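## Task

On the patch panel under the switch whose ports have red covers, take the lead out of port 17 (ports count 1 to 24 from the left). Hang its cable in the nearest cable-manager ring on that port's left side; the plug itself may dangle. Do not pull any other plug outward, since even partly withdrawing one can fail the job. At the end every remaining plug must be seated and latched with its latch lever up, every lead must sit in the manager rings it passes through, and no lead may be sharply kinked or twisted around another.

## Robot and tools

ROBOT AND FRAME. Two six-joint arms, left_arm (the robot's own left, on the +y side, not the image's left) and right_arm, each ending in a two-finger gripper. Positions are in metres in a single scene frame: origin on the floor at the centre of the robot's foot, +x forward, +y to the robot's left, +z up. The fingers point along the gripper's +z axis and close along its y axis. end_effector_position is the point between the pads, about 1 cm short of the fingertips. Printed positions and quaternions (end_effector_quat_wxyz) can be wrong by a few centimetres, worst at long reach. Furniture may be rotated relative to the robot.

ROW LAYOUT. Every motion command uses rows of 14 numbers, each in [-1, 1], always for both arms: left_arm waist, shoulder, elbow, wrist pitch, wrist yaw, wrist roll, opening, then the same seven for right_arm. The six joint entries are offsets, not poses: they are added to the Joint targets reported at the start of the action (or move), never to the previous row. Scale: 1.0 equals 1.264 rad waist, 1.32 shoulder, 1.276 elbow, 1.83 wrist pitch, 6.358 wrist yaw, 7.625 wrist roll. Stated joint ranges (rad): waist -2.880 to 2.880, shoulder 0.000 to 3.142, elbow 0.000 to 3.019, wrist pitch -1.693 to 1.571, wrist yaw -1.571 to 1.571, wrist roll -2.094 to 2.094; real ends may differ by 0.084. The opening entry is absolute: +1 fully open, -1 shut; in between the fingers go to where grip_measured would read that value. A 0 there is a real command, so to leave a gripper alone resend its current value (see Tool commands).

execute_actions(actions, cameras). actions is a list of actions; each action is a table of up to 15 rows, one row per 1/30 s step, the last row repeated to fill 15 steps (0.5 s). An empty list just reports state and images. An action asking any joint to go more than 0.084 rad beyond its range is refused for both arms; a malformed action, or a first action failing that check, refuses the whole call.

move(target, speed, blend, opening_speed, blocking, cameras). target is one 14-number row or a list of up to 15 rows, all offsets from the same Joint targets at the call's start. Joints move together so grippers travel on curves, with no collision avoidance. speed: rad/s of the joint with the longest way, 0.01 to 2, default 0.5, one value or one per target. blend: rad of corner rounding per intermediate target, default 0. opening_speed: at least 0.2 per second on the -1..+1 scale. Finger values of later rows are applied only after all arms pause at that row. blocking=false returns after about 0.5 s while the move continues. Paths under 0.5 s are slowed; over 10 s stop short. The result adds a move: line: done, off_target (at rest but a joint over 0.035 rad off), moving, held or fault, possibly limits=held and each lagging arm's worst joint and its error.

wait(seconds 0 to 10) lets time pass holding commands; a running move continues. stop brakes a running move. zoom_image(camera, region [x0, y0, x1, y1] in pixels, at most 504 by 504) enlarges part of the latest image of cam_head_left, cam_head_right, cam_left_wrist or cam_right_wrist. finished_scene(scene) ends the current scene (scene is its number, 1 to 2); it is irreversible, so the goal must already hold without the robot.

CAMERAS. cam_head_left and cam_head_right are 896x504 pinhole views from the head; cam_left_wrist and cam_right_wrist are 672x504 fisheye views on the grippers. cameras: omitted, null or ["all"] gives all, [] gives none, an unknown name invalidates the call.

RESULT LINES. Joint positions and Joint velocities: per arm, six joints (rad, rad/s) then finger gap (m; 0.094 fully open); velocities may read within noise. Joint targets: the base for the next offsets. Tool commands: current gripper commands. grip_measured: finger opening on the command scale, reading a little wide when empty and up to about 0.064 narrow on a squeezed hard part. grip_effort_nm: gripper motor effort, negative closing, with offset and friction, not a pad force. Joint torques: total drive output including arm weight, positive toward larger angles; joints 3 and 4 wrap at ±28 N m. joint sent to its limit: a joint was driven to its real end. joint command not followed: the clearance check altered or withheld targets. MOTOR HOT appears near 85 °C; OVER-TEMPERATURE FAULT means that arm has gone limp for 30 s or more.

MOTION LIMITS. Per step each joint target may lead its measured angle only by 0.264 (waist), 0.32 (shoulder), 0.276 (elbow), 0.33 (wrist pitch), 0.701 (wrist yaw), 1.97 (wrist roll) rad, and targets that would shift the gripper over 110 mm are scaled back, so large offsets take several actions; tiny ones may not start.

CAUTIONS. Never draw a neighbouring plug outward. Do not knock anything off the table or out of the work area. Keep the arms from striking or pressing on each other. Touch slowly: faster moves and targets set deeper past the contact push harder. Close gently on fragile items and release by commanding well above grip_measured. If an arm is pressing or dragged, command its targets back past its Joint positions. Avoid long holds with the arm stretched out or pushing at an unreachable pose, which heats motors.

Each tool is called after "Request:" as a command line: name --argument value for each argument, lists and objects as JSON in quotes; but a table of rows of numbers goes row by row, as --pt "numbers of a row", without its own name.

## Session

Request:
execute_actions --actions '[]'

Scene clock: 0.00 s.
left_arm: end_effector_position=(+0.5190, +0.0632, +0.8477) grip_measured=+1.000 grip_effort_nm=n/a end_effector_quat_wxyz=(+0.337, +0.652, +0.657, -0.171) | right_arm: end_effector_position=(+0.5419, -0.4356, +0.8709) grip_measured=+1.000 grip_effort_nm=n/a end_effector_quat_wxyz=(-0.030, +0.374, +0.925, +0.059)
Joint positions: left_arm=[0.789 1.031 0.903 0.118 -0.017 1.664 0.094] | right_arm=[-1.714 0.671 1.089 -0.618 -0.268 0.57 0.094]
Joint velocities: within noise
Joint torques (N m): no reading
Motor temperatures (°C): left_arm=[28 23 24 23 34 36 34] | right_arm=[33 35 25 24 26 30 32]
Heat: left arm: hottest wrist roll 36 °C; right arm: hottest shoulder 35 °C.
Joint targets: left_arm=[0.792 1.037 0.905 0.118 -0.017 1.664] | right_arm=[-1.714 0.669 1.104 -0.617 -0.268 0.570]
Tool commands: left_gripper/opening=+1.0 right_gripper/opening=+1.0

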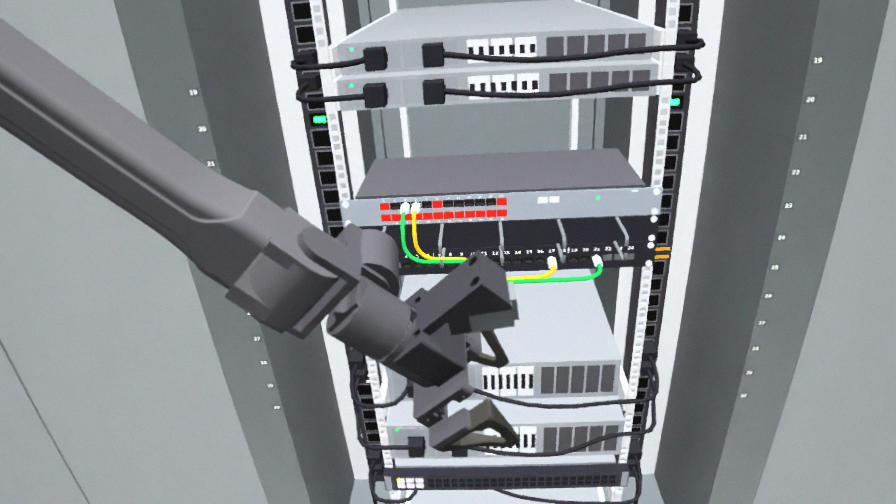

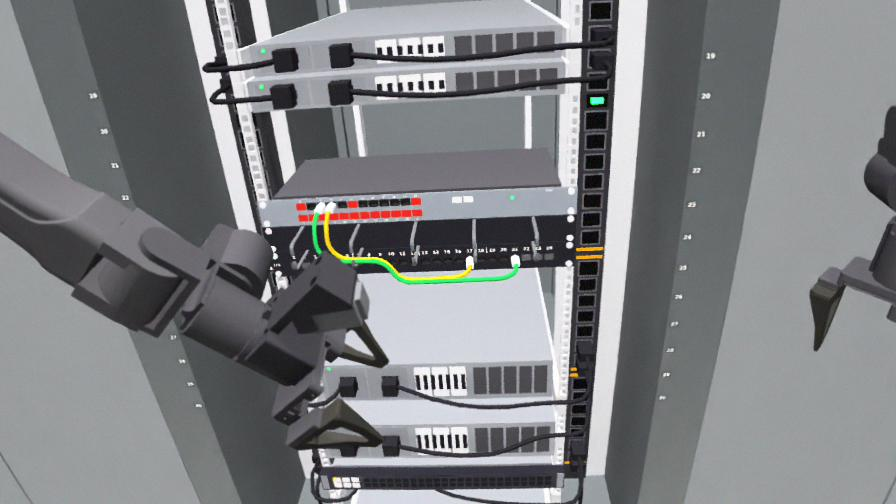

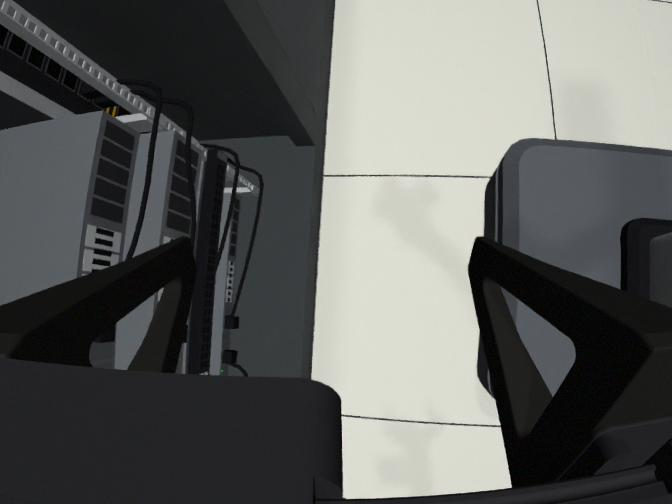

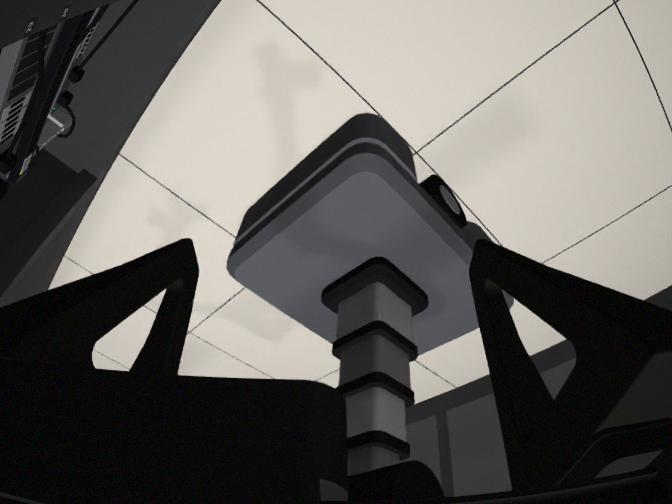

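Request:
zoom_image --camera "cam_head_right" --region '[250, 180, 450, 300]'

Request:
zoom_image --camera "cam_head_right" --region '[400, 200, 600, 300]'

Request:
zoom_image --camera "cam_head_left" --region '[480, 200, 680, 300]'

Scaled by 2.520 from the camera's 896x504 image, which has a finer 1280x720 frame.

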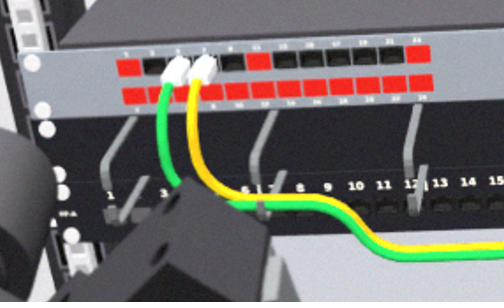

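Scaled by 2.520 from the camera's 896x504 image, which has a finer 1280x720 frame.

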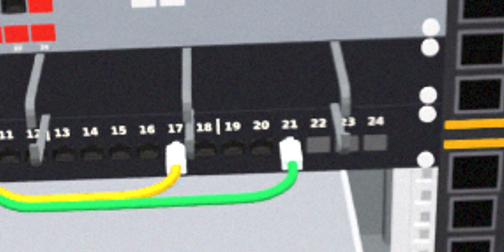

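Scaled by 2.520 from the camera's 896x504 image, which has a finer 1280x720 frame.

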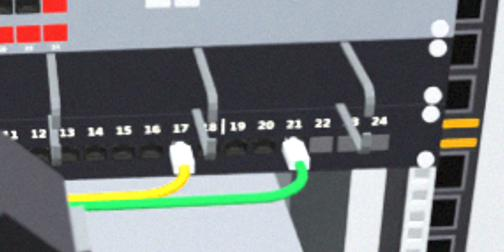

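Request:
move --target '[0.2,0,0,0,0,0,1,0.2,0,0,0,0,0,1]'

Request:
move --target '[0,0.2,0,0,0,0,1,0,0.2,0,0,0,0,1]' --cameras '["cam_head_left","cam_head_right"]'

Scene clock: 35.77 s.
left_arm: end_effector_position=(+0.5145, +0.1594, +0.7748) grip_measured=+1.000 grip_effort_nm=-0.032 end_effector_quat_wxyz=(+0.250, +0.671, +0.691, -0.101) | right_arm: end_effector_position=(+0.5548, -0.3516, +0.8798) grip_measured=+1.000 grip_effort_nm=0.032 end_effector_quat_wxyz=(-0.057, +0.349, +0.919, +0.173)
Joint positions: left_arm=[1.027 1.031 0.903 0.118 -0.017 1.664 0.094] | right_arm=[-1.472 0.671 1.089 -0.618 -0.268 0.57 0.094]
Joint velocities: within noise
Joint torques (N m): left_arm=[-4.19 -11.69 1.14 0.5 0.41 -0.08] | right_arm=[2.9 -16.32 6.38 0.18 -0.17 0.17]
Motor temperatures (°C): left_arm=[28 25 24 23 34 34 33] | right_arm=[32 36 27 24 26 28 31]
Heat: left arm: hottest wrist yaw 34 °C; right arm: hottest shoulder 36 °C.
Joint targets: left_arm=[1.045 1.037 0.905 0.118 -0.017 1.664] | right_arm=[-1.461 0.669 1.104 -0.617 -0.268 0.570]
move: done

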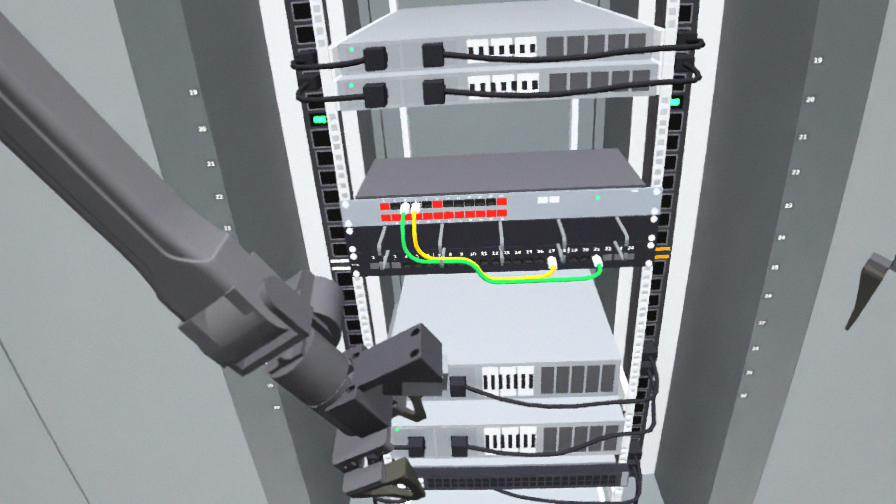

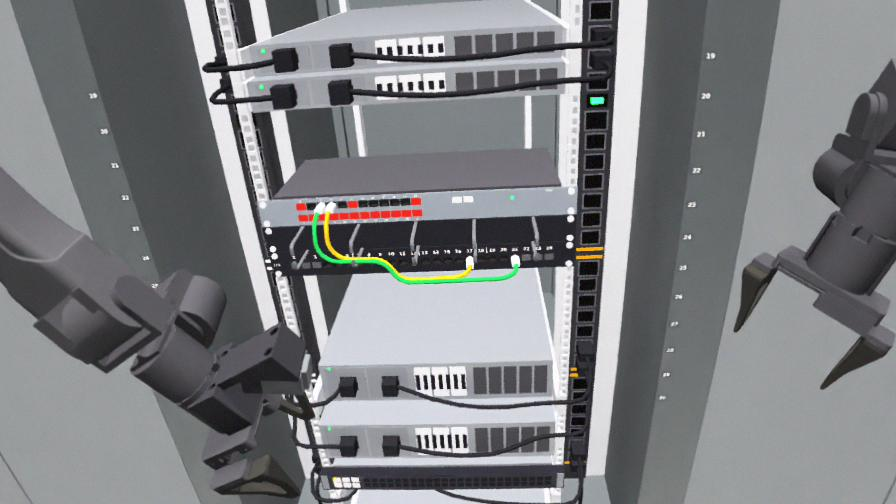

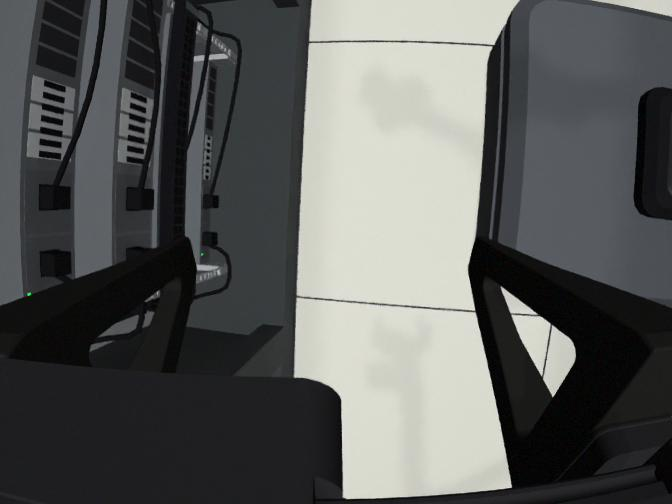

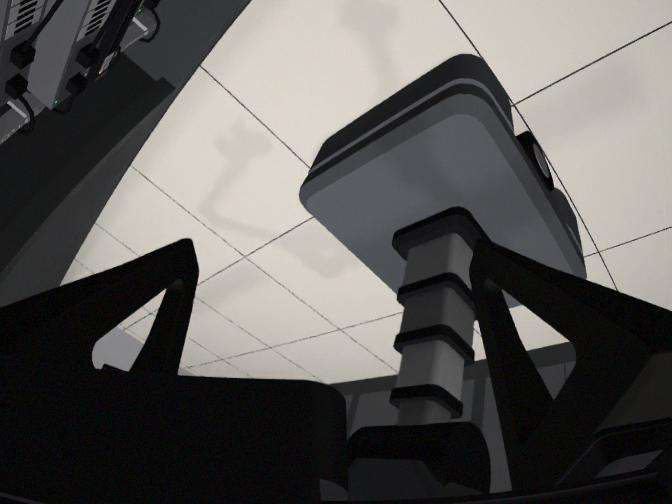

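Scene clock: 36.80 s.
left_arm: end_effector_position=(+0.4002, +0.1066, +0.7002) grip_measured=+1.000 grip_effort_nm=-0.032 end_effector_quat_wxyz=(+0.172, +0.697, +0.668, -0.194) | right_arm: end_effector_position=(+0.4750, -0.3289, +0.7749) grip_measured=+1.000 grip_effort_nm=0.042 end_effector_quat_wxyz=(-0.183, +0.356, +0.905, +0.145)
Joint positions: left_arm=[1.027 1.289 0.907 0.118 -0.017 1.664 0.094] | right_arm=[-1.472 0.932 1.089 -0.618 -0.268 0.57 0.094]
Joint velocities: within noise
Joint torques (N m): left_arm=[-6.24 -10.05 -1.29 0.02 0.39 -0.06] | right_arm=[3.43 -16.21 3.63 -0.31 -0.16 0.18]
Motor temperatures (°C): left_arm=[28 25 24 23 34 34 33] | right_arm=[32 36 27 24 26 28 31]
Heat: left arm: hottest wrist yaw 34 °C; right arm: hottest shoulder 36 °C.
Joint targets: left_arm=[1.045 1.301 0.905 0.118 -0.017 1.664] | right_arm=[-1.461 0.933 1.103 -0.617 -0.268 0.570]
move: done
Images, in order (width x height): cam_head_left 896x504, cam_head_right 896x504.

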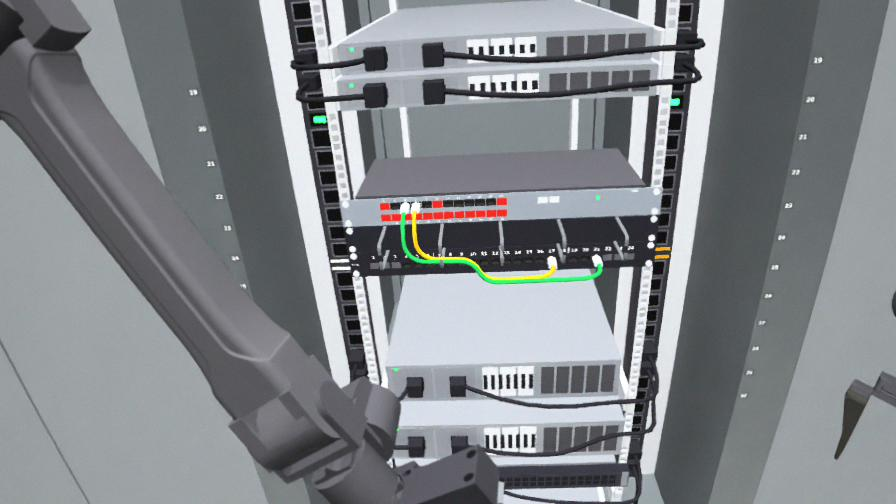

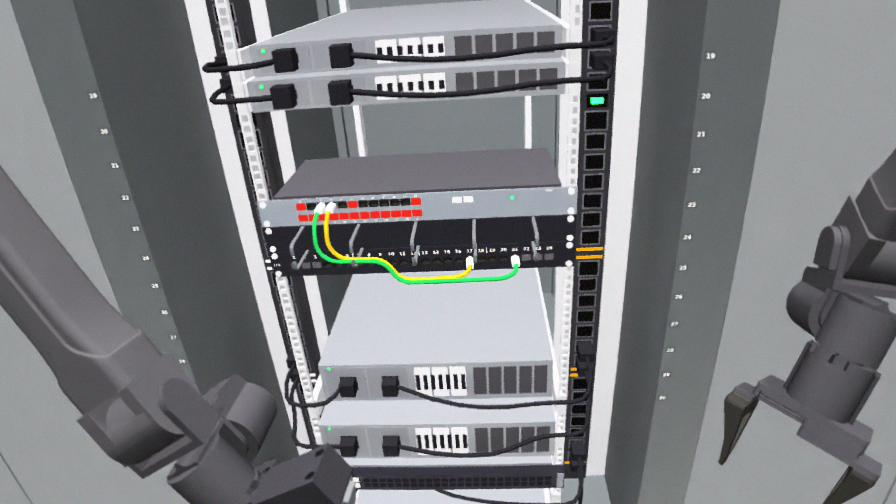

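Request:
move --target '[0,0,0.25,0,0,0,1,0,0,-0.25,0,0,0,1]' --cameras '[]'

Request:
move --target '[0,0,0,-0.25,0,0,1,0,0,0,0.25,0,0,1]' --cameras '[]'

Request:
move --target '[0,0,0,0,0.08,0,1,0,0,0,0,0.08,0,1]' --cameras '[]'

Request:
move --target '[0,0,0,0,0,0.07,1,0,0,0,0,0,0.07,1]' --cameras '[]'

Scene clock: 121.30 s.
left_arm: end_effector_position=(+0.5949, +0.1216, +0.7014) grip_measured=+1.000 grip_effort_nm=-0.027 end_effector_quat_wxyz=(+0.268, +0.663, +0.695, -0.079) | right_arm: end_effector_position=(+0.2984, -0.3028, +0.7873) grip_measured=+1.000 grip_effort_nm=0.032 end_effector_quat_wxyz=(-0.325, +0.356, +0.870, +0.108)
Joint positions: left_arm=[1.027 1.289 1.22 0.118 -0.017 1.664 0.094] | right_arm=[-1.472 0.932 0.787 -0.618 -0.268 0.57 0.094]
Joint velocities: within noise
Joint torques (N m): left_arm=[-6.65 -13.51 1.78 0.57 0.41 -0.09] | right_arm=[2.96 -11.75 -0.85 -0.85 -0.13 0.17]
Motor temperatures (°C): left_arm=[28 25 24 23 32 32 31] | right_arm=[32 41 26 24 25 26 28]
Heat: left arm: hottest wrist yaw 32 °C; right arm: hottest shoulder 41 °C.
Joint targets: left_arm=[1.045 1.301 1.224 0.118 -0.017 1.664] | right_arm=[-1.461 0.933 0.784 -0.617 -0.268 0.570]
move: done
No camera images: "cameras" was empty.

Scene clock: 122.83 s.
left_arm: end_effector_position=(+0.4862, +0.1130, +0.7004) grip_measured=+1.000 grip_effort_nm=-0.032 end_effector_quat_wxyz=(+0.129, +0.707, +0.652, -0.243) | right_arm: end_effector_position=(+0.3967, -0.3141, +0.7481) grip_measured=+1.000 grip_effort_nm=0.032 end_effector_quat_wxyz=(-0.113, +0.353, +0.915, +0.161)
Joint positions: left_arm=[1.027 1.289 1.22 -0.33 -0.017 1.664 0.094] | right_arm=[-1.472 0.932 0.787 -0.17 -0.268 0.57 0.094]
Joint velocities: within noise
Joint torques (N m): left_arm=[-6.65 -12.63 1.18 -0.59 0.41 -0.06] | right_arm=[3.37 -13.04 -0.01 0.32 -0.14 0.19]
Motor temperatures (°C): left_arm=[28 25 24 23 32 32 31] | right_arm=[32 41 26 24 25 26 28]
Heat: left arm: hottest wrist yaw 32 °C; right arm: hottest shoulder 41 °C.
Joint targets: left_arm=[1.045 1.301 1.224 -0.339 -0.017 1.664] | right_arm=[-1.461 0.933 0.784 -0.160 -0.268 0.570]
move: done
No camera images: "cameras" was empty.

Scene clock: 124.43 s.
left_arm: end_effector_position=(+0.4946, +0.0517, +0.7599) grip_measured=+1.000 grip_effort_nm=-0.032 end_effector_quat_wxyz=(+0.303, +0.621, +0.605, -0.396) | right_arm: end_effector_position=(+0.3836, -0.3984, +0.7384) grip_measured=+1.000 grip_effort_nm=0.032 end_effector_quat_wxyz=(-0.060, +0.340, +0.935, -0.084)
Joint positions: left_arm=[1.027 1.289 1.22 -0.331 0.488 1.664 0.094] | right_arm=[-1.472 0.932 0.787 -0.169 0.238 0.57 0.094]
Joint velocities: within noise
Joint torques (N m): left_arm=[-6.71 -12.57 1.14 -0.53 0.76 -0.06] | right_arm=[3.08 -12.81 -0.05 0.38 0.31 0.2]
Motor temperatures (°C): left_arm=[28 25 24 23 32 32 31] | right_arm=[32 41 26 24 25 25 28]
Heat: left arm: hottest wrist yaw 32 °C; right arm: hottest shoulder 41 °C.
Joint targets: left_arm=[1.045 1.301 1.224 -0.339 0.491 1.664] | right_arm=[-1.461 0.933 0.784 -0.159 0.241 0.570]
move: done
No camera images: "cameras" was empty.

the call would take left_arm/dleft/joint6 (the wrist roll) more than 0.084 radians past the upper end of its range (2.094 radians), so nothing of the call was run. Give that column a number nearer 0 in that row, or first move the joint away from that end.

Request:
move --target '[0,0,0,0,0,0,1,0.37,0.364,0.262,0.9066,-0.0458,-0.1495,1]' --speed 0.6

Scene clock: 259.77 s.
left_arm: end_effector_position=(+0.4945, +0.0517, +0.7601) grip_measured=+1.000 grip_effort_nm=-0.027 end_effector_quat_wxyz=(+0.303, +0.621, +0.605, -0.396) | right_arm: end_effector_position=(+0.7005, -0.1911, +0.8418) grip_measured=+1.000 grip_effort_nm=0.037 end_effector_quat_wxyz=(+0.657, -0.022, +0.753, +0.028)
Joint positions: left_arm=[1.027 1.289 1.22 -0.332 0.489 1.664 0.094] | right_arm=[-1.009 1.395 1.108 1.481 -0.047 -0.555 0.094]
Joint velocities: within noise
Joint torques (N m): left_arm=[-6.89 -12.51 1.21 -0.49 0.74 -0.07] | right_arm=[8.88 -12.92 1.72 2.37 -0.48 0.04]
Motor temperatures (°C): left_arm=[27 27 24 22 32 29 30] | right_arm=[31 39 25 23 25 23 25]
Heat: left arm: hottest wrist yaw 32 °C; right arm: hottest shoulder 39 °C.
Joint targets: left_arm=[1.045 1.301 1.224 -0.339 0.491 1.664] | right_arm=[-0.993 1.413 1.119 1.500 -0.050 -0.571]
move: done

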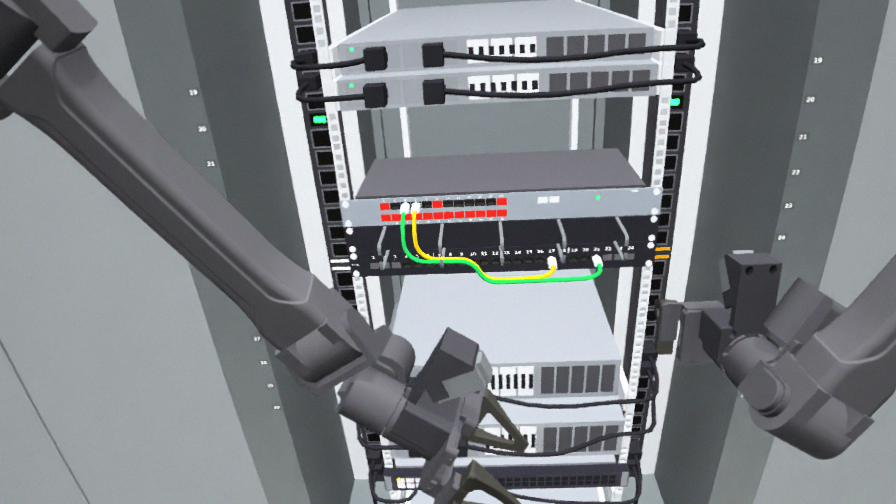

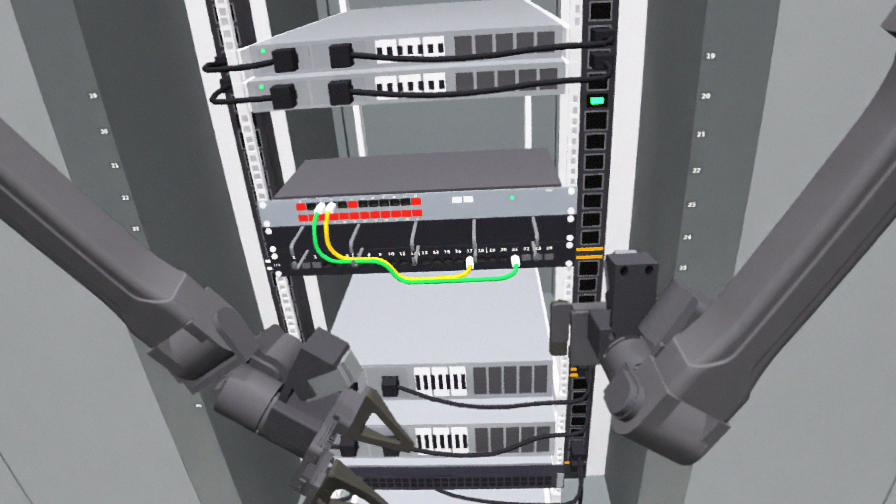

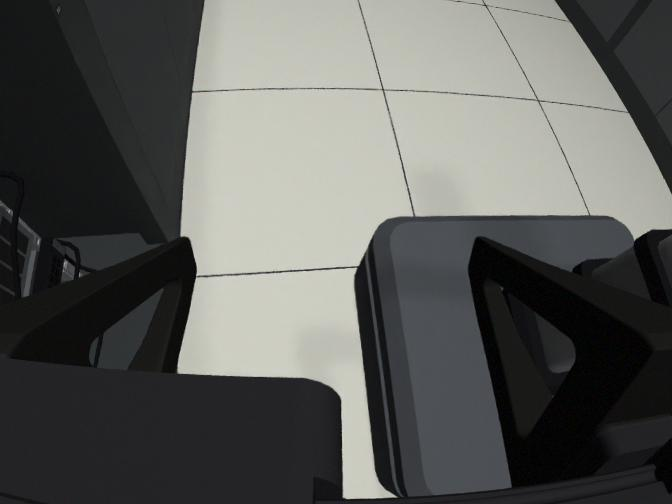

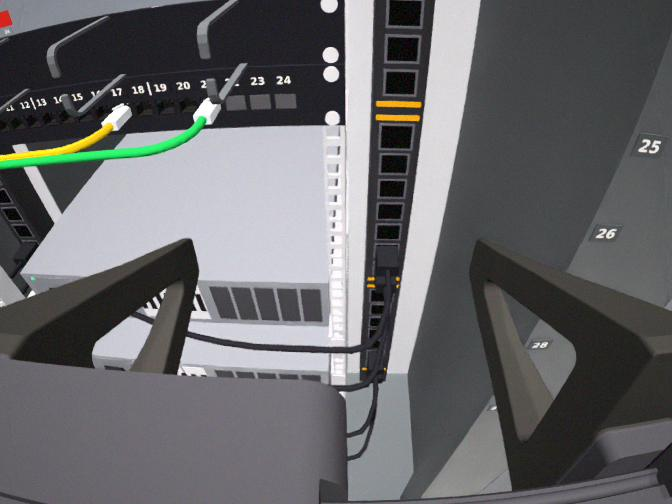

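Request:
move --target '[0,0,0,0,0,0,1,0.226,-0.038,0.0098,-0.009,0.0263,-0.0357,1]' --speed 0.4

Request:
zoom_image --camera "cam_right_wrist" --region '[0, 0, 504, 300]'

Scene clock: 314.13 s.
left_arm: end_effector_position=(+0.4945, +0.0517, +0.7601) grip_measured=+1.000 grip_effort_nm=-0.032 end_effector_quat_wxyz=(+0.303, +0.621, +0.605, -0.396) | right_arm: end_effector_position=(+0.7114, -0.1128, +0.9176) grip_measured=+1.000 grip_effort_nm=0.027 end_effector_quat_wxyz=(+0.648, -0.006, +0.762, +0.006)
Joint positions: left_arm=[1.027 1.289 1.22 -0.332 0.489 1.664 0.094] | right_arm=[-0.721 1.383 1.119 1.481 0.114 -0.828 0.094]
Joint velocities: within noise
Joint torques (N m): left_arm=[-6.77 -12.69 1.21 -0.47 0.75 -0.07] | right_arm=[10.93 -13.04 2.13 1.35 -0.37 0.06]
Motor temperatures (°C): left_arm=[27 27 24 22 31 28 29] | right_arm=[32 39 25 24 25 23 25]
Heat: left arm: hottest wrist yaw 31 °C; right arm: hottest shoulder 39 °C.
Joint targets: left_arm=[1.045 1.301 1.224 -0.339 0.491 1.664] | right_arm=[-0.708 1.363 1.131 1.483 0.117 -0.843]
move: done

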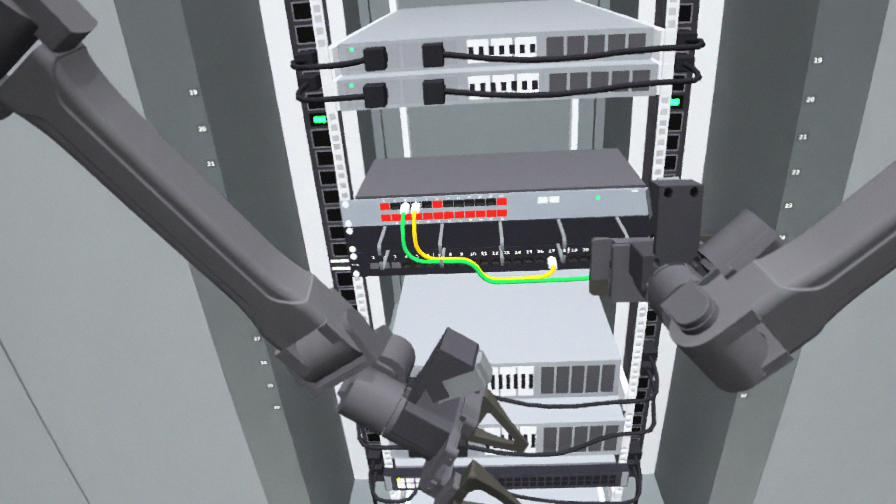

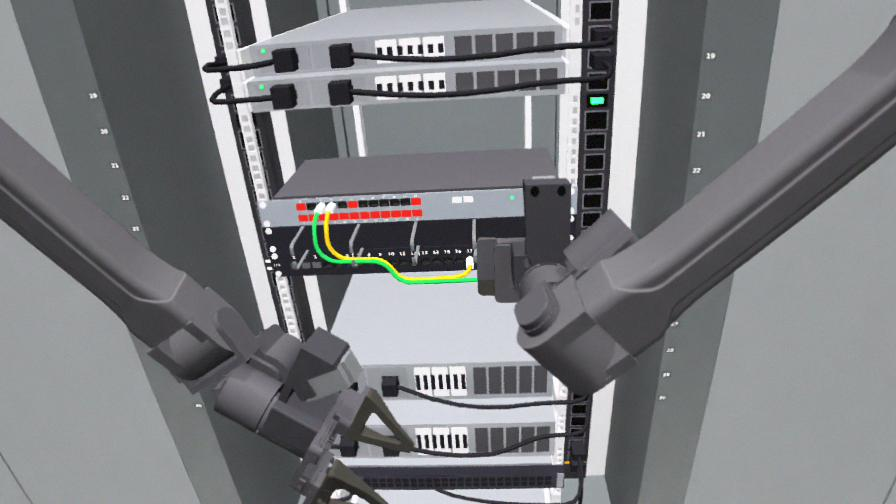

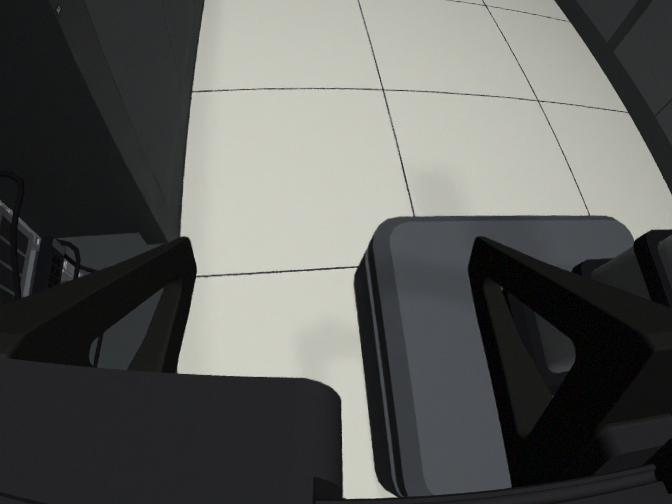

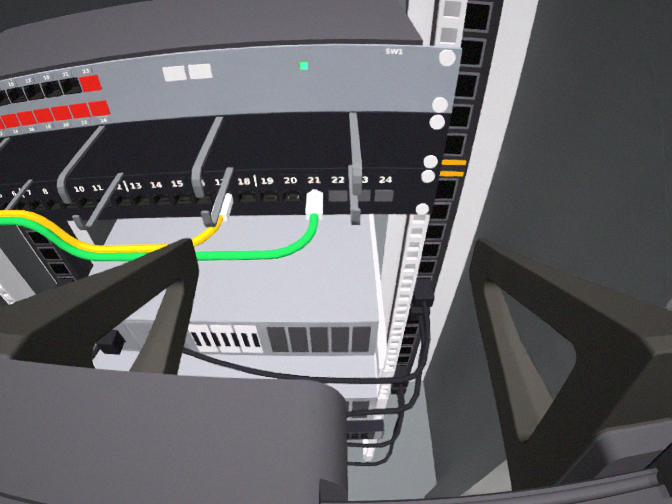

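Scaled by 1.000.

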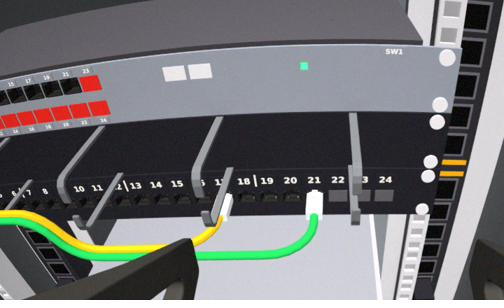

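Request:
zoom_image --camera "cam_right_wrist" --region '[50, 100, 250, 270]'

Request:
zoom_image --camera "cam_right_wrist" --region '[180, 100, 440, 270]'

Request:
zoom_image --camera "cam_right_wrist" --region '[0, 100, 130, 270]'

Scaled by 2.520 from the camera's 672x504 image, which has a finer 960x720 frame.

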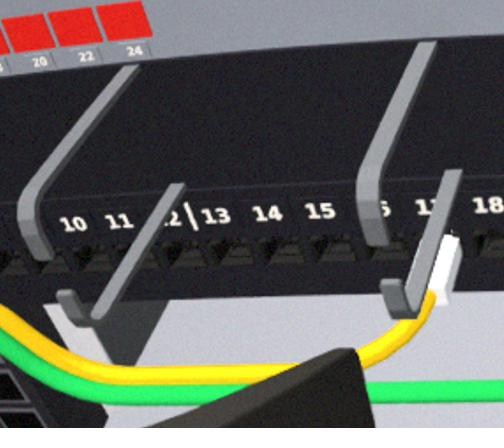

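Scaled by 1.938 from the camera's 672x504 image, which has a finer 960x720 frame.

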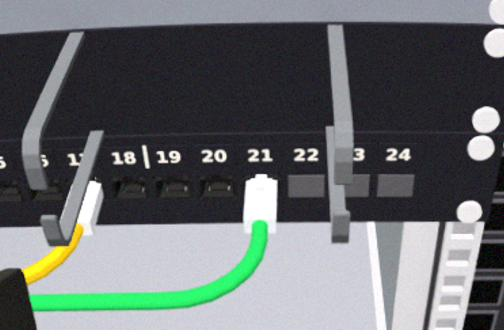

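Scaled by 2.965 from the camera's 672x504 image, which has a finer 960x720 frame.

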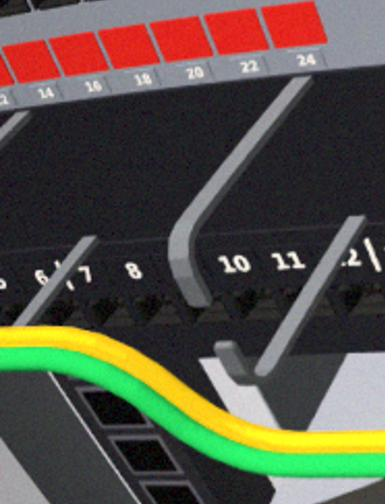

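Request:
zoom_image --camera "cam_head_left" --region '[330, 320, 560, 504]'

Request:
zoom_image --camera "cam_head_right" --region '[200, 320, 430, 504]'

Request:
zoom_image --camera "cam_head_left" --region '[560, 150, 790, 334]'

Scaled by 2.191 from the camera's 896x504 image, which has a finer 1280x720 frame.

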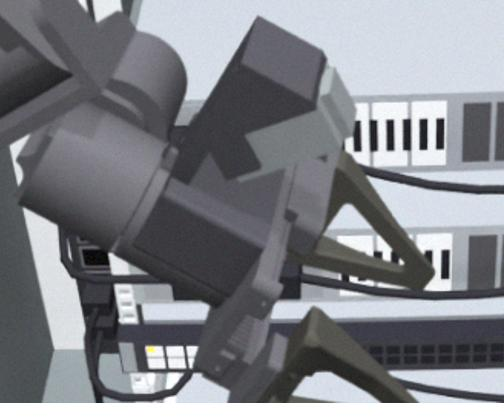

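Scaled by 2.191 from the camera's 896x504 image, which has a finer 1280x720 frame.

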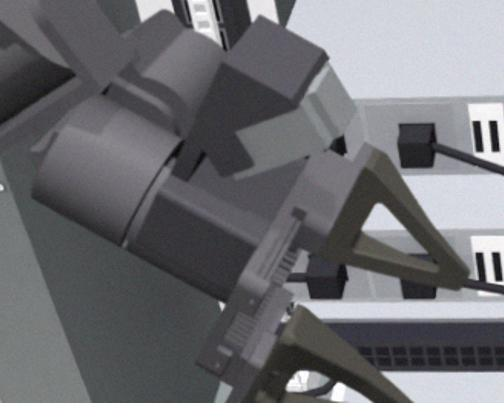

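Scaled by 2.191 from the camera's 896x504 image, which has a finer 1280x720 frame.

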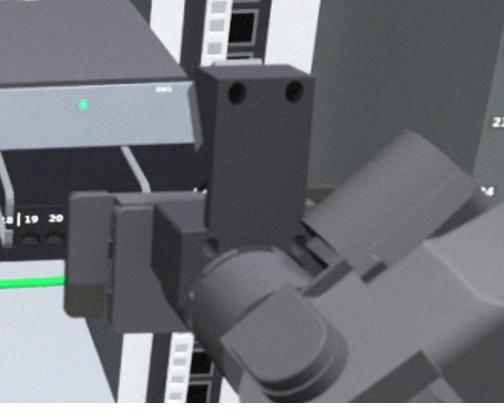

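Request:
move --pt "0 0 0 0 0 0 1 0 0 0 0 0 0.2113 -0.45" --pt "0 0 0 0 0 0 1 -0.037 0.27 0.351 0 -0.0181 0.2113 -0.45" --speed 0.6

Request:
zoom_image --camera "cam_right_wrist" --region '[150, 50, 520, 330]'

Scene clock: 542.60 s.
left_arm: end_effector_position=(+0.4945, +0.0517, +0.7601) grip_measured=+1.000 grip_effort_nm=-0.032 end_effector_quat_wxyz=(+0.303, +0.621, +0.605, -0.396) | right_arm: end_effector_position=(+0.7680, -0.0342, +0.8609) grip_measured=-0.449 grip_effort_nm=-0.042 end_effector_quat_wxyz=(+0.496, +0.502, +0.501, +0.501)
Joint positions: left_arm=[1.027 1.289 1.22 -0.332 0.489 1.664 0.094] | right_arm=[-0.736 1.712 1.564 1.481 0.005 0.755 0.026]
Joint velocities: within noise
Joint torques (N m): left_arm=[-6.77 -12.86 1.18 -0.47 0.74 -0.05] | right_arm=[12.22 -12.16 3.06 1.32 -0.62 0.22]
Motor temperatures (°C): left_arm=[27 28 24 22 31 27 28] | right_arm=[32 36 25 23 25 22 24]
Heat: left arm: hottest wrist yaw 31 °C; right arm: hottest shoulder 36 °C.
Joint targets: left_arm=[1.045 1.301 1.224 -0.339 0.491 1.664] | right_arm=[-0.754 1.720 1.579 1.483 0.002 0.768]
move: done

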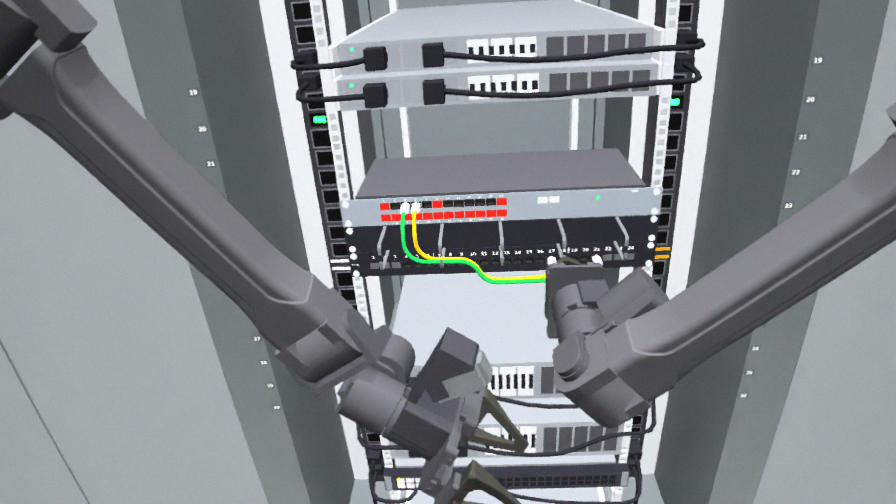

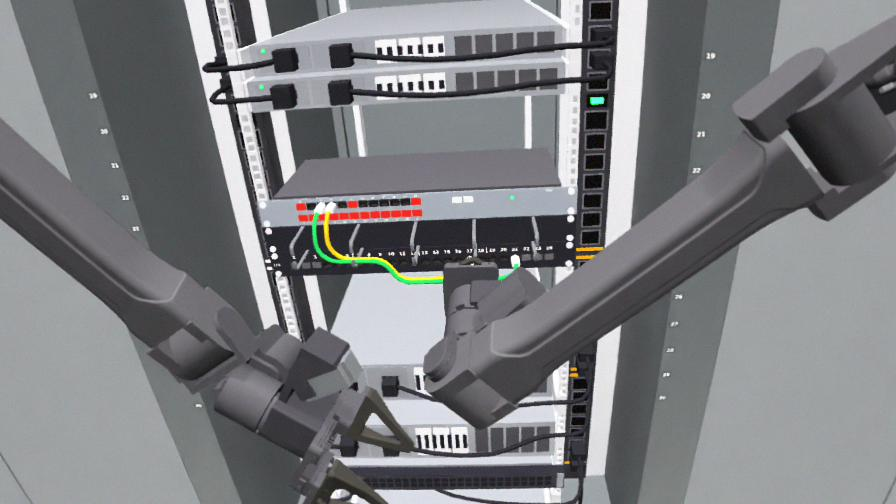

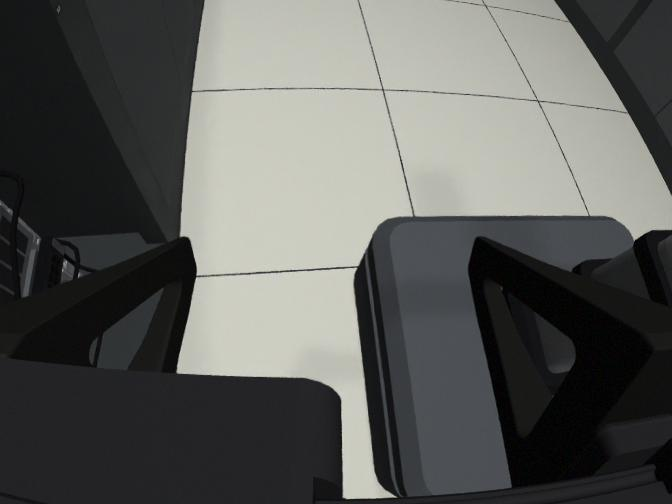

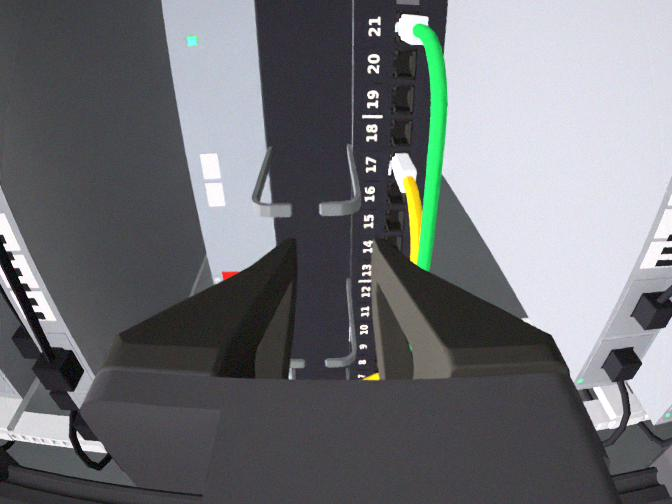

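Scaled by 1.362 from the camera's 672x504 image, which has a finer 960x720 frame.

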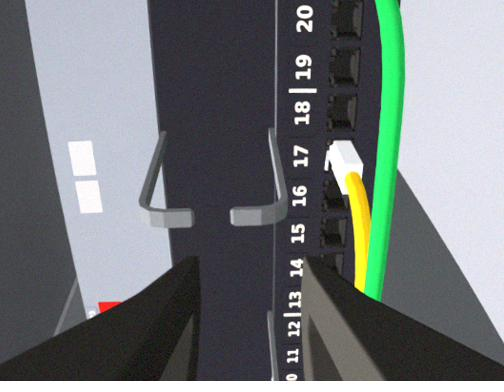

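Request:
move --target '[0,0,0,0,0,0,1,-0.0343,0.0412,0.0517,-0.0056,-0.0015,0.0054,-0.45]' --speed 0.2 --cameras '["cam_right_wrist"]'

Request:
zoom_image --camera "cam_right_wrist" --region '[230, 80, 470, 290]'

Scene clock: 601.17 s.
left_arm: end_effector_position=(+0.4945, +0.0517, +0.7601) grip_measured=+1.000 grip_effort_nm=-0.032 end_effector_quat_wxyz=(+0.303, +0.621, +0.605, -0.396) | right_arm: end_effector_position=(+0.7714, -0.0415, +0.8331) grip_measured=-0.449 grip_effort_nm=-0.037 end_effector_quat_wxyz=(+0.502, +0.501, +0.497, +0.499)
Joint positions: left_arm=[1.027 1.289 1.22 -0.332 0.489 1.664 0.094] | right_arm=[-0.781 1.759 1.625 1.481 -0.004 0.795 0.026]
Joint velocities: within noise
Joint torques (N m): left_arm=[-6.77 -12.75 1.18 -0.47 0.74 -0.07] | right_arm=[12.1 -12.57 3.51 0.95 -0.59 0.24]
Motor temperatures (°C): left_arm=[27 29 24 22 31 27 27] | right_arm=[33 38 25 23 26 22 23]
Heat: left arm: hottest wrist yaw 31 °C; right arm: hottest shoulder 38 °C.
Joint targets: left_arm=[1.045 1.301 1.224 -0.339 0.491 1.664] | right_arm=[-0.798 1.774 1.645 1.473 -0.008 0.809]
move: done
Images, in order (width x height): cam_right_wrist 672x504.

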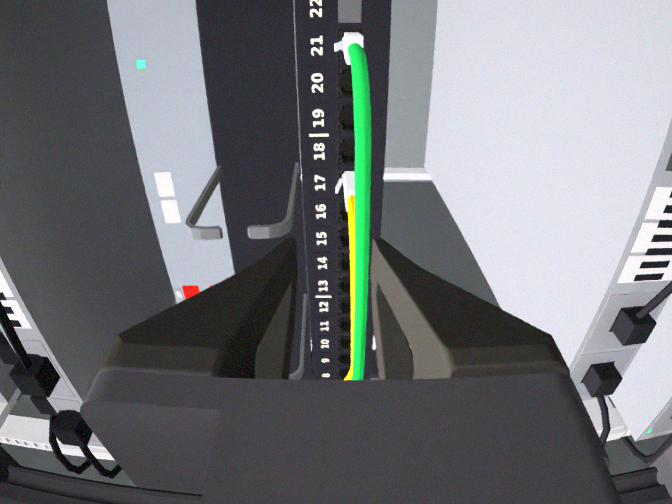

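Scaled by 2.100 from the camera's 672x504 image, which has a finer 960x720 frame.

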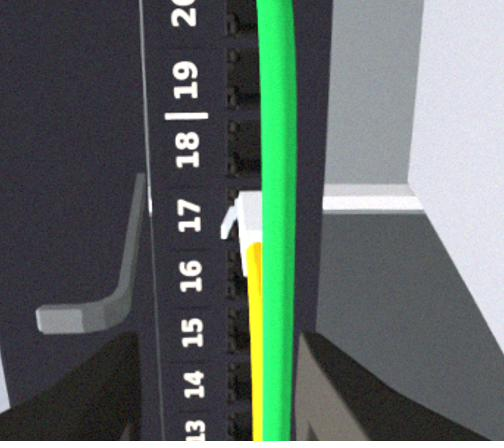

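Request:
move --target '[0,0,0,0,0,0,1,0.1578,0.0696,0.1487,0.002,0.0787,-0.0216,-0.49]' --speed 0.2 --cameras '["cam_right_wrist","cam_head_left","cam_head_right"]'

Request:
zoom_image --camera "cam_right_wrist" --region '[230, 80, 470, 290]'

Scene clock: 737.17 s.
left_arm: end_effector_position=(+0.4945, +0.0517, +0.7601) grip_measured=+1.000 grip_effort_nm=-0.032 end_effector_quat_wxyz=(+0.303, +0.621, +0.605, -0.396) | right_arm: end_effector_position=(+0.7851, -0.0387, +0.8300) grip_measured=-0.489 grip_effort_nm=-0.037 end_effector_quat_wxyz=(+0.505, +0.614, +0.467, +0.388)
Joint positions: left_arm=[1.027 1.289 1.22 -0.332 0.489 1.664 0.094] | right_arm=[-0.687 1.817 1.753 1.481 0.331 0.718 0.024]
Joint velocities: within noise
Joint torques (N m): left_arm=[-6.89 -12.63 1.22 -0.5 0.74 -0.08] | right_arm=[14.97 -12.81 2.18 1.1 -0.61 0.12]
Motor temperatures (°C): left_arm=[27 29 24 22 30 26 27] | right_arm=[33 37 25 23 26 21 23]
Heat: left arm: hottest wrist yaw 30 °C; right arm: hottest shoulder 37 °C.
Joint targets: left_arm=[1.045 1.301 1.224 -0.339 0.491 1.664] | right_arm=[-0.691 1.815 1.751 1.481 0.327 0.720]
move: held (right_arm; a check stopped the path); limits=held; right_arm: the wrist yaw is farthest, 0.161 rad from its target
joint command not followed: on one or more control steps a check withheld the commanded joint targets of the right arm, and it was not sent them on those steps.
cause: the commanded joint targets, or the way to them, would bring a part of the robot too close to another arm (this arm's forearm (the part past joint 3) and the left arm's wrist camera, along the way the arms are being sent, or toward where that arm still pushes).
Images, in order (width x height): cam_head_left 896x504, cam_head_right 896x504, cam_right_wrist 672x504.

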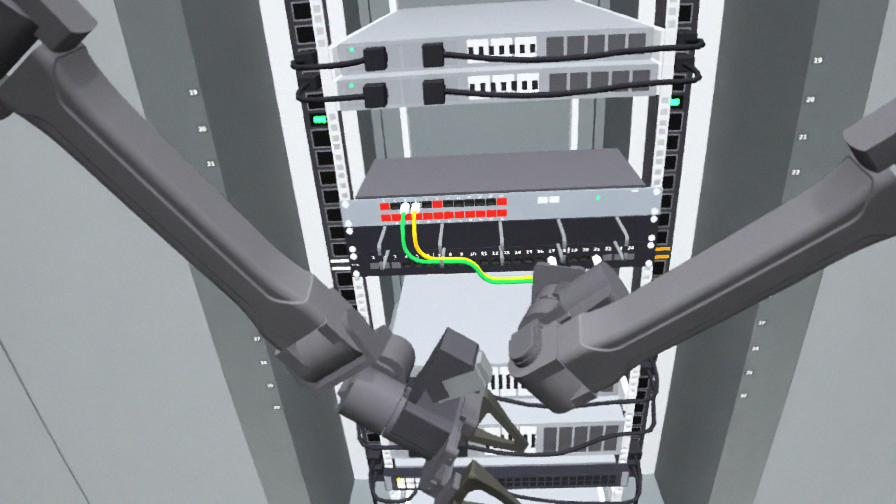

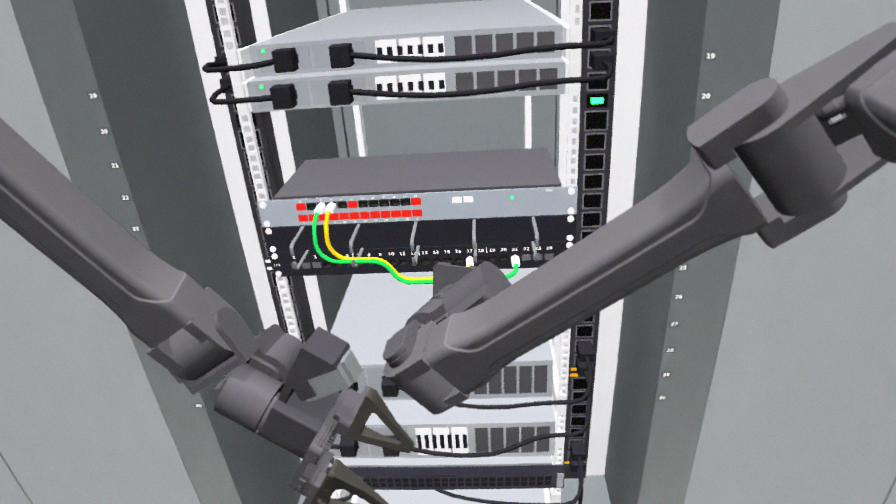

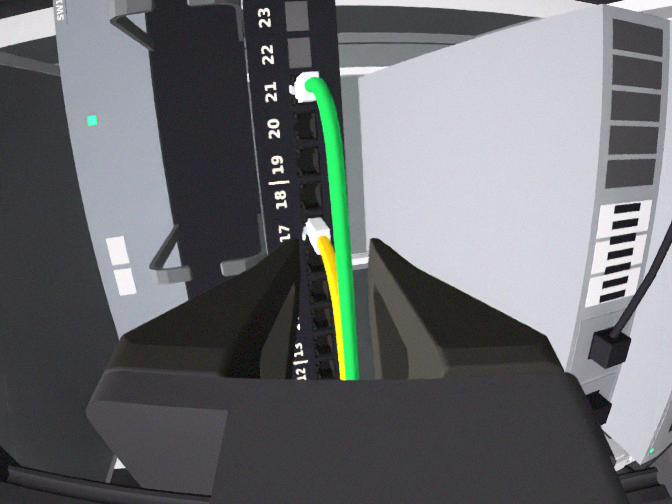

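Scaled by 2.100 from the camera's 672x504 image, which has a finer 960x720 frame.

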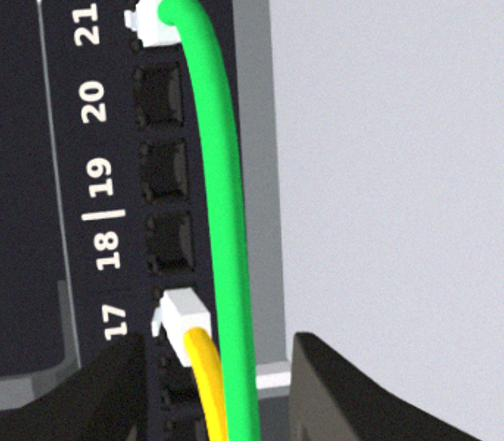

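Request:
move --target '[0.35,0,0,0,0,0,1,0,0,0,0,0,0,-0.49]' --speed 0.5 --cameras '["cam_head_left"]'

Scene clock: 745.13 s.
left_arm: end_effector_position=(+0.4736, +0.2822, +0.6473) grip_measured=+1.000 grip_effort_nm=-0.032 end_effector_quat_wxyz=(+0.153, +0.634, +0.709, -0.268) | right_arm: end_effector_position=(+0.7851, -0.0387, +0.8301) grip_measured=-0.489 grip_effort_nm=-0.042 end_effector_quat_wxyz=(+0.505, +0.613, +0.467, +0.388)
Joint positions: left_arm=[1.478 1.289 1.22 -0.332 0.49 1.664 0.094] | right_arm=[-0.687 1.817 1.753 1.481 0.33 0.718 0.024]
Joint velocities: within noise
Joint torques (N m): left_arm=[-2.49 -14.68 1.03 -0.53 0.49 -0.05] | right_arm=[14.74 -12.92 2.07 1.13 -0.58 0.11]
Motor temperatures (°C): left_arm=[27 29 24 22 30 26 27] | right_arm=[33 37 25 23 26 21 23]
Heat: left arm: hottest wrist yaw 30 °C; right arm: hottest shoulder 37 °C.
Joint targets: left_arm=[1.488 1.301 1.224 -0.339 0.491 1.664] | right_arm=[-0.691 1.815 1.751 1.481 0.327 0.720]
move: done
Images, in order (width x height): cam_head_left 896x504.

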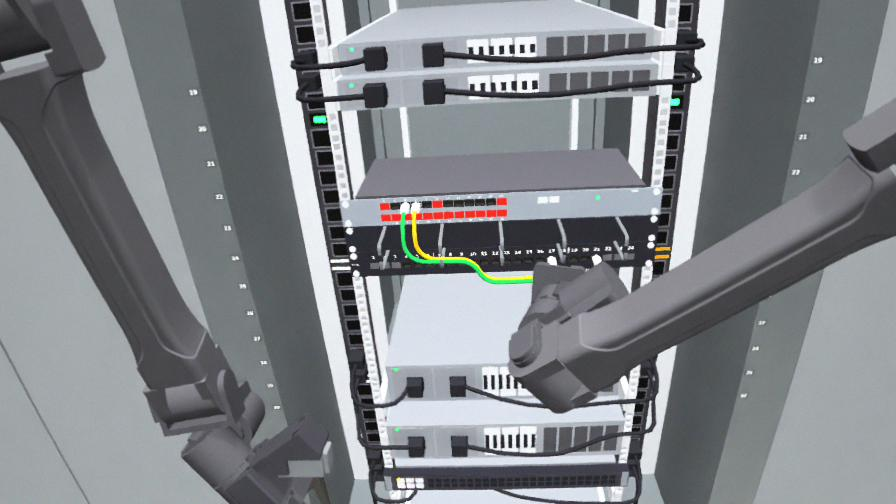

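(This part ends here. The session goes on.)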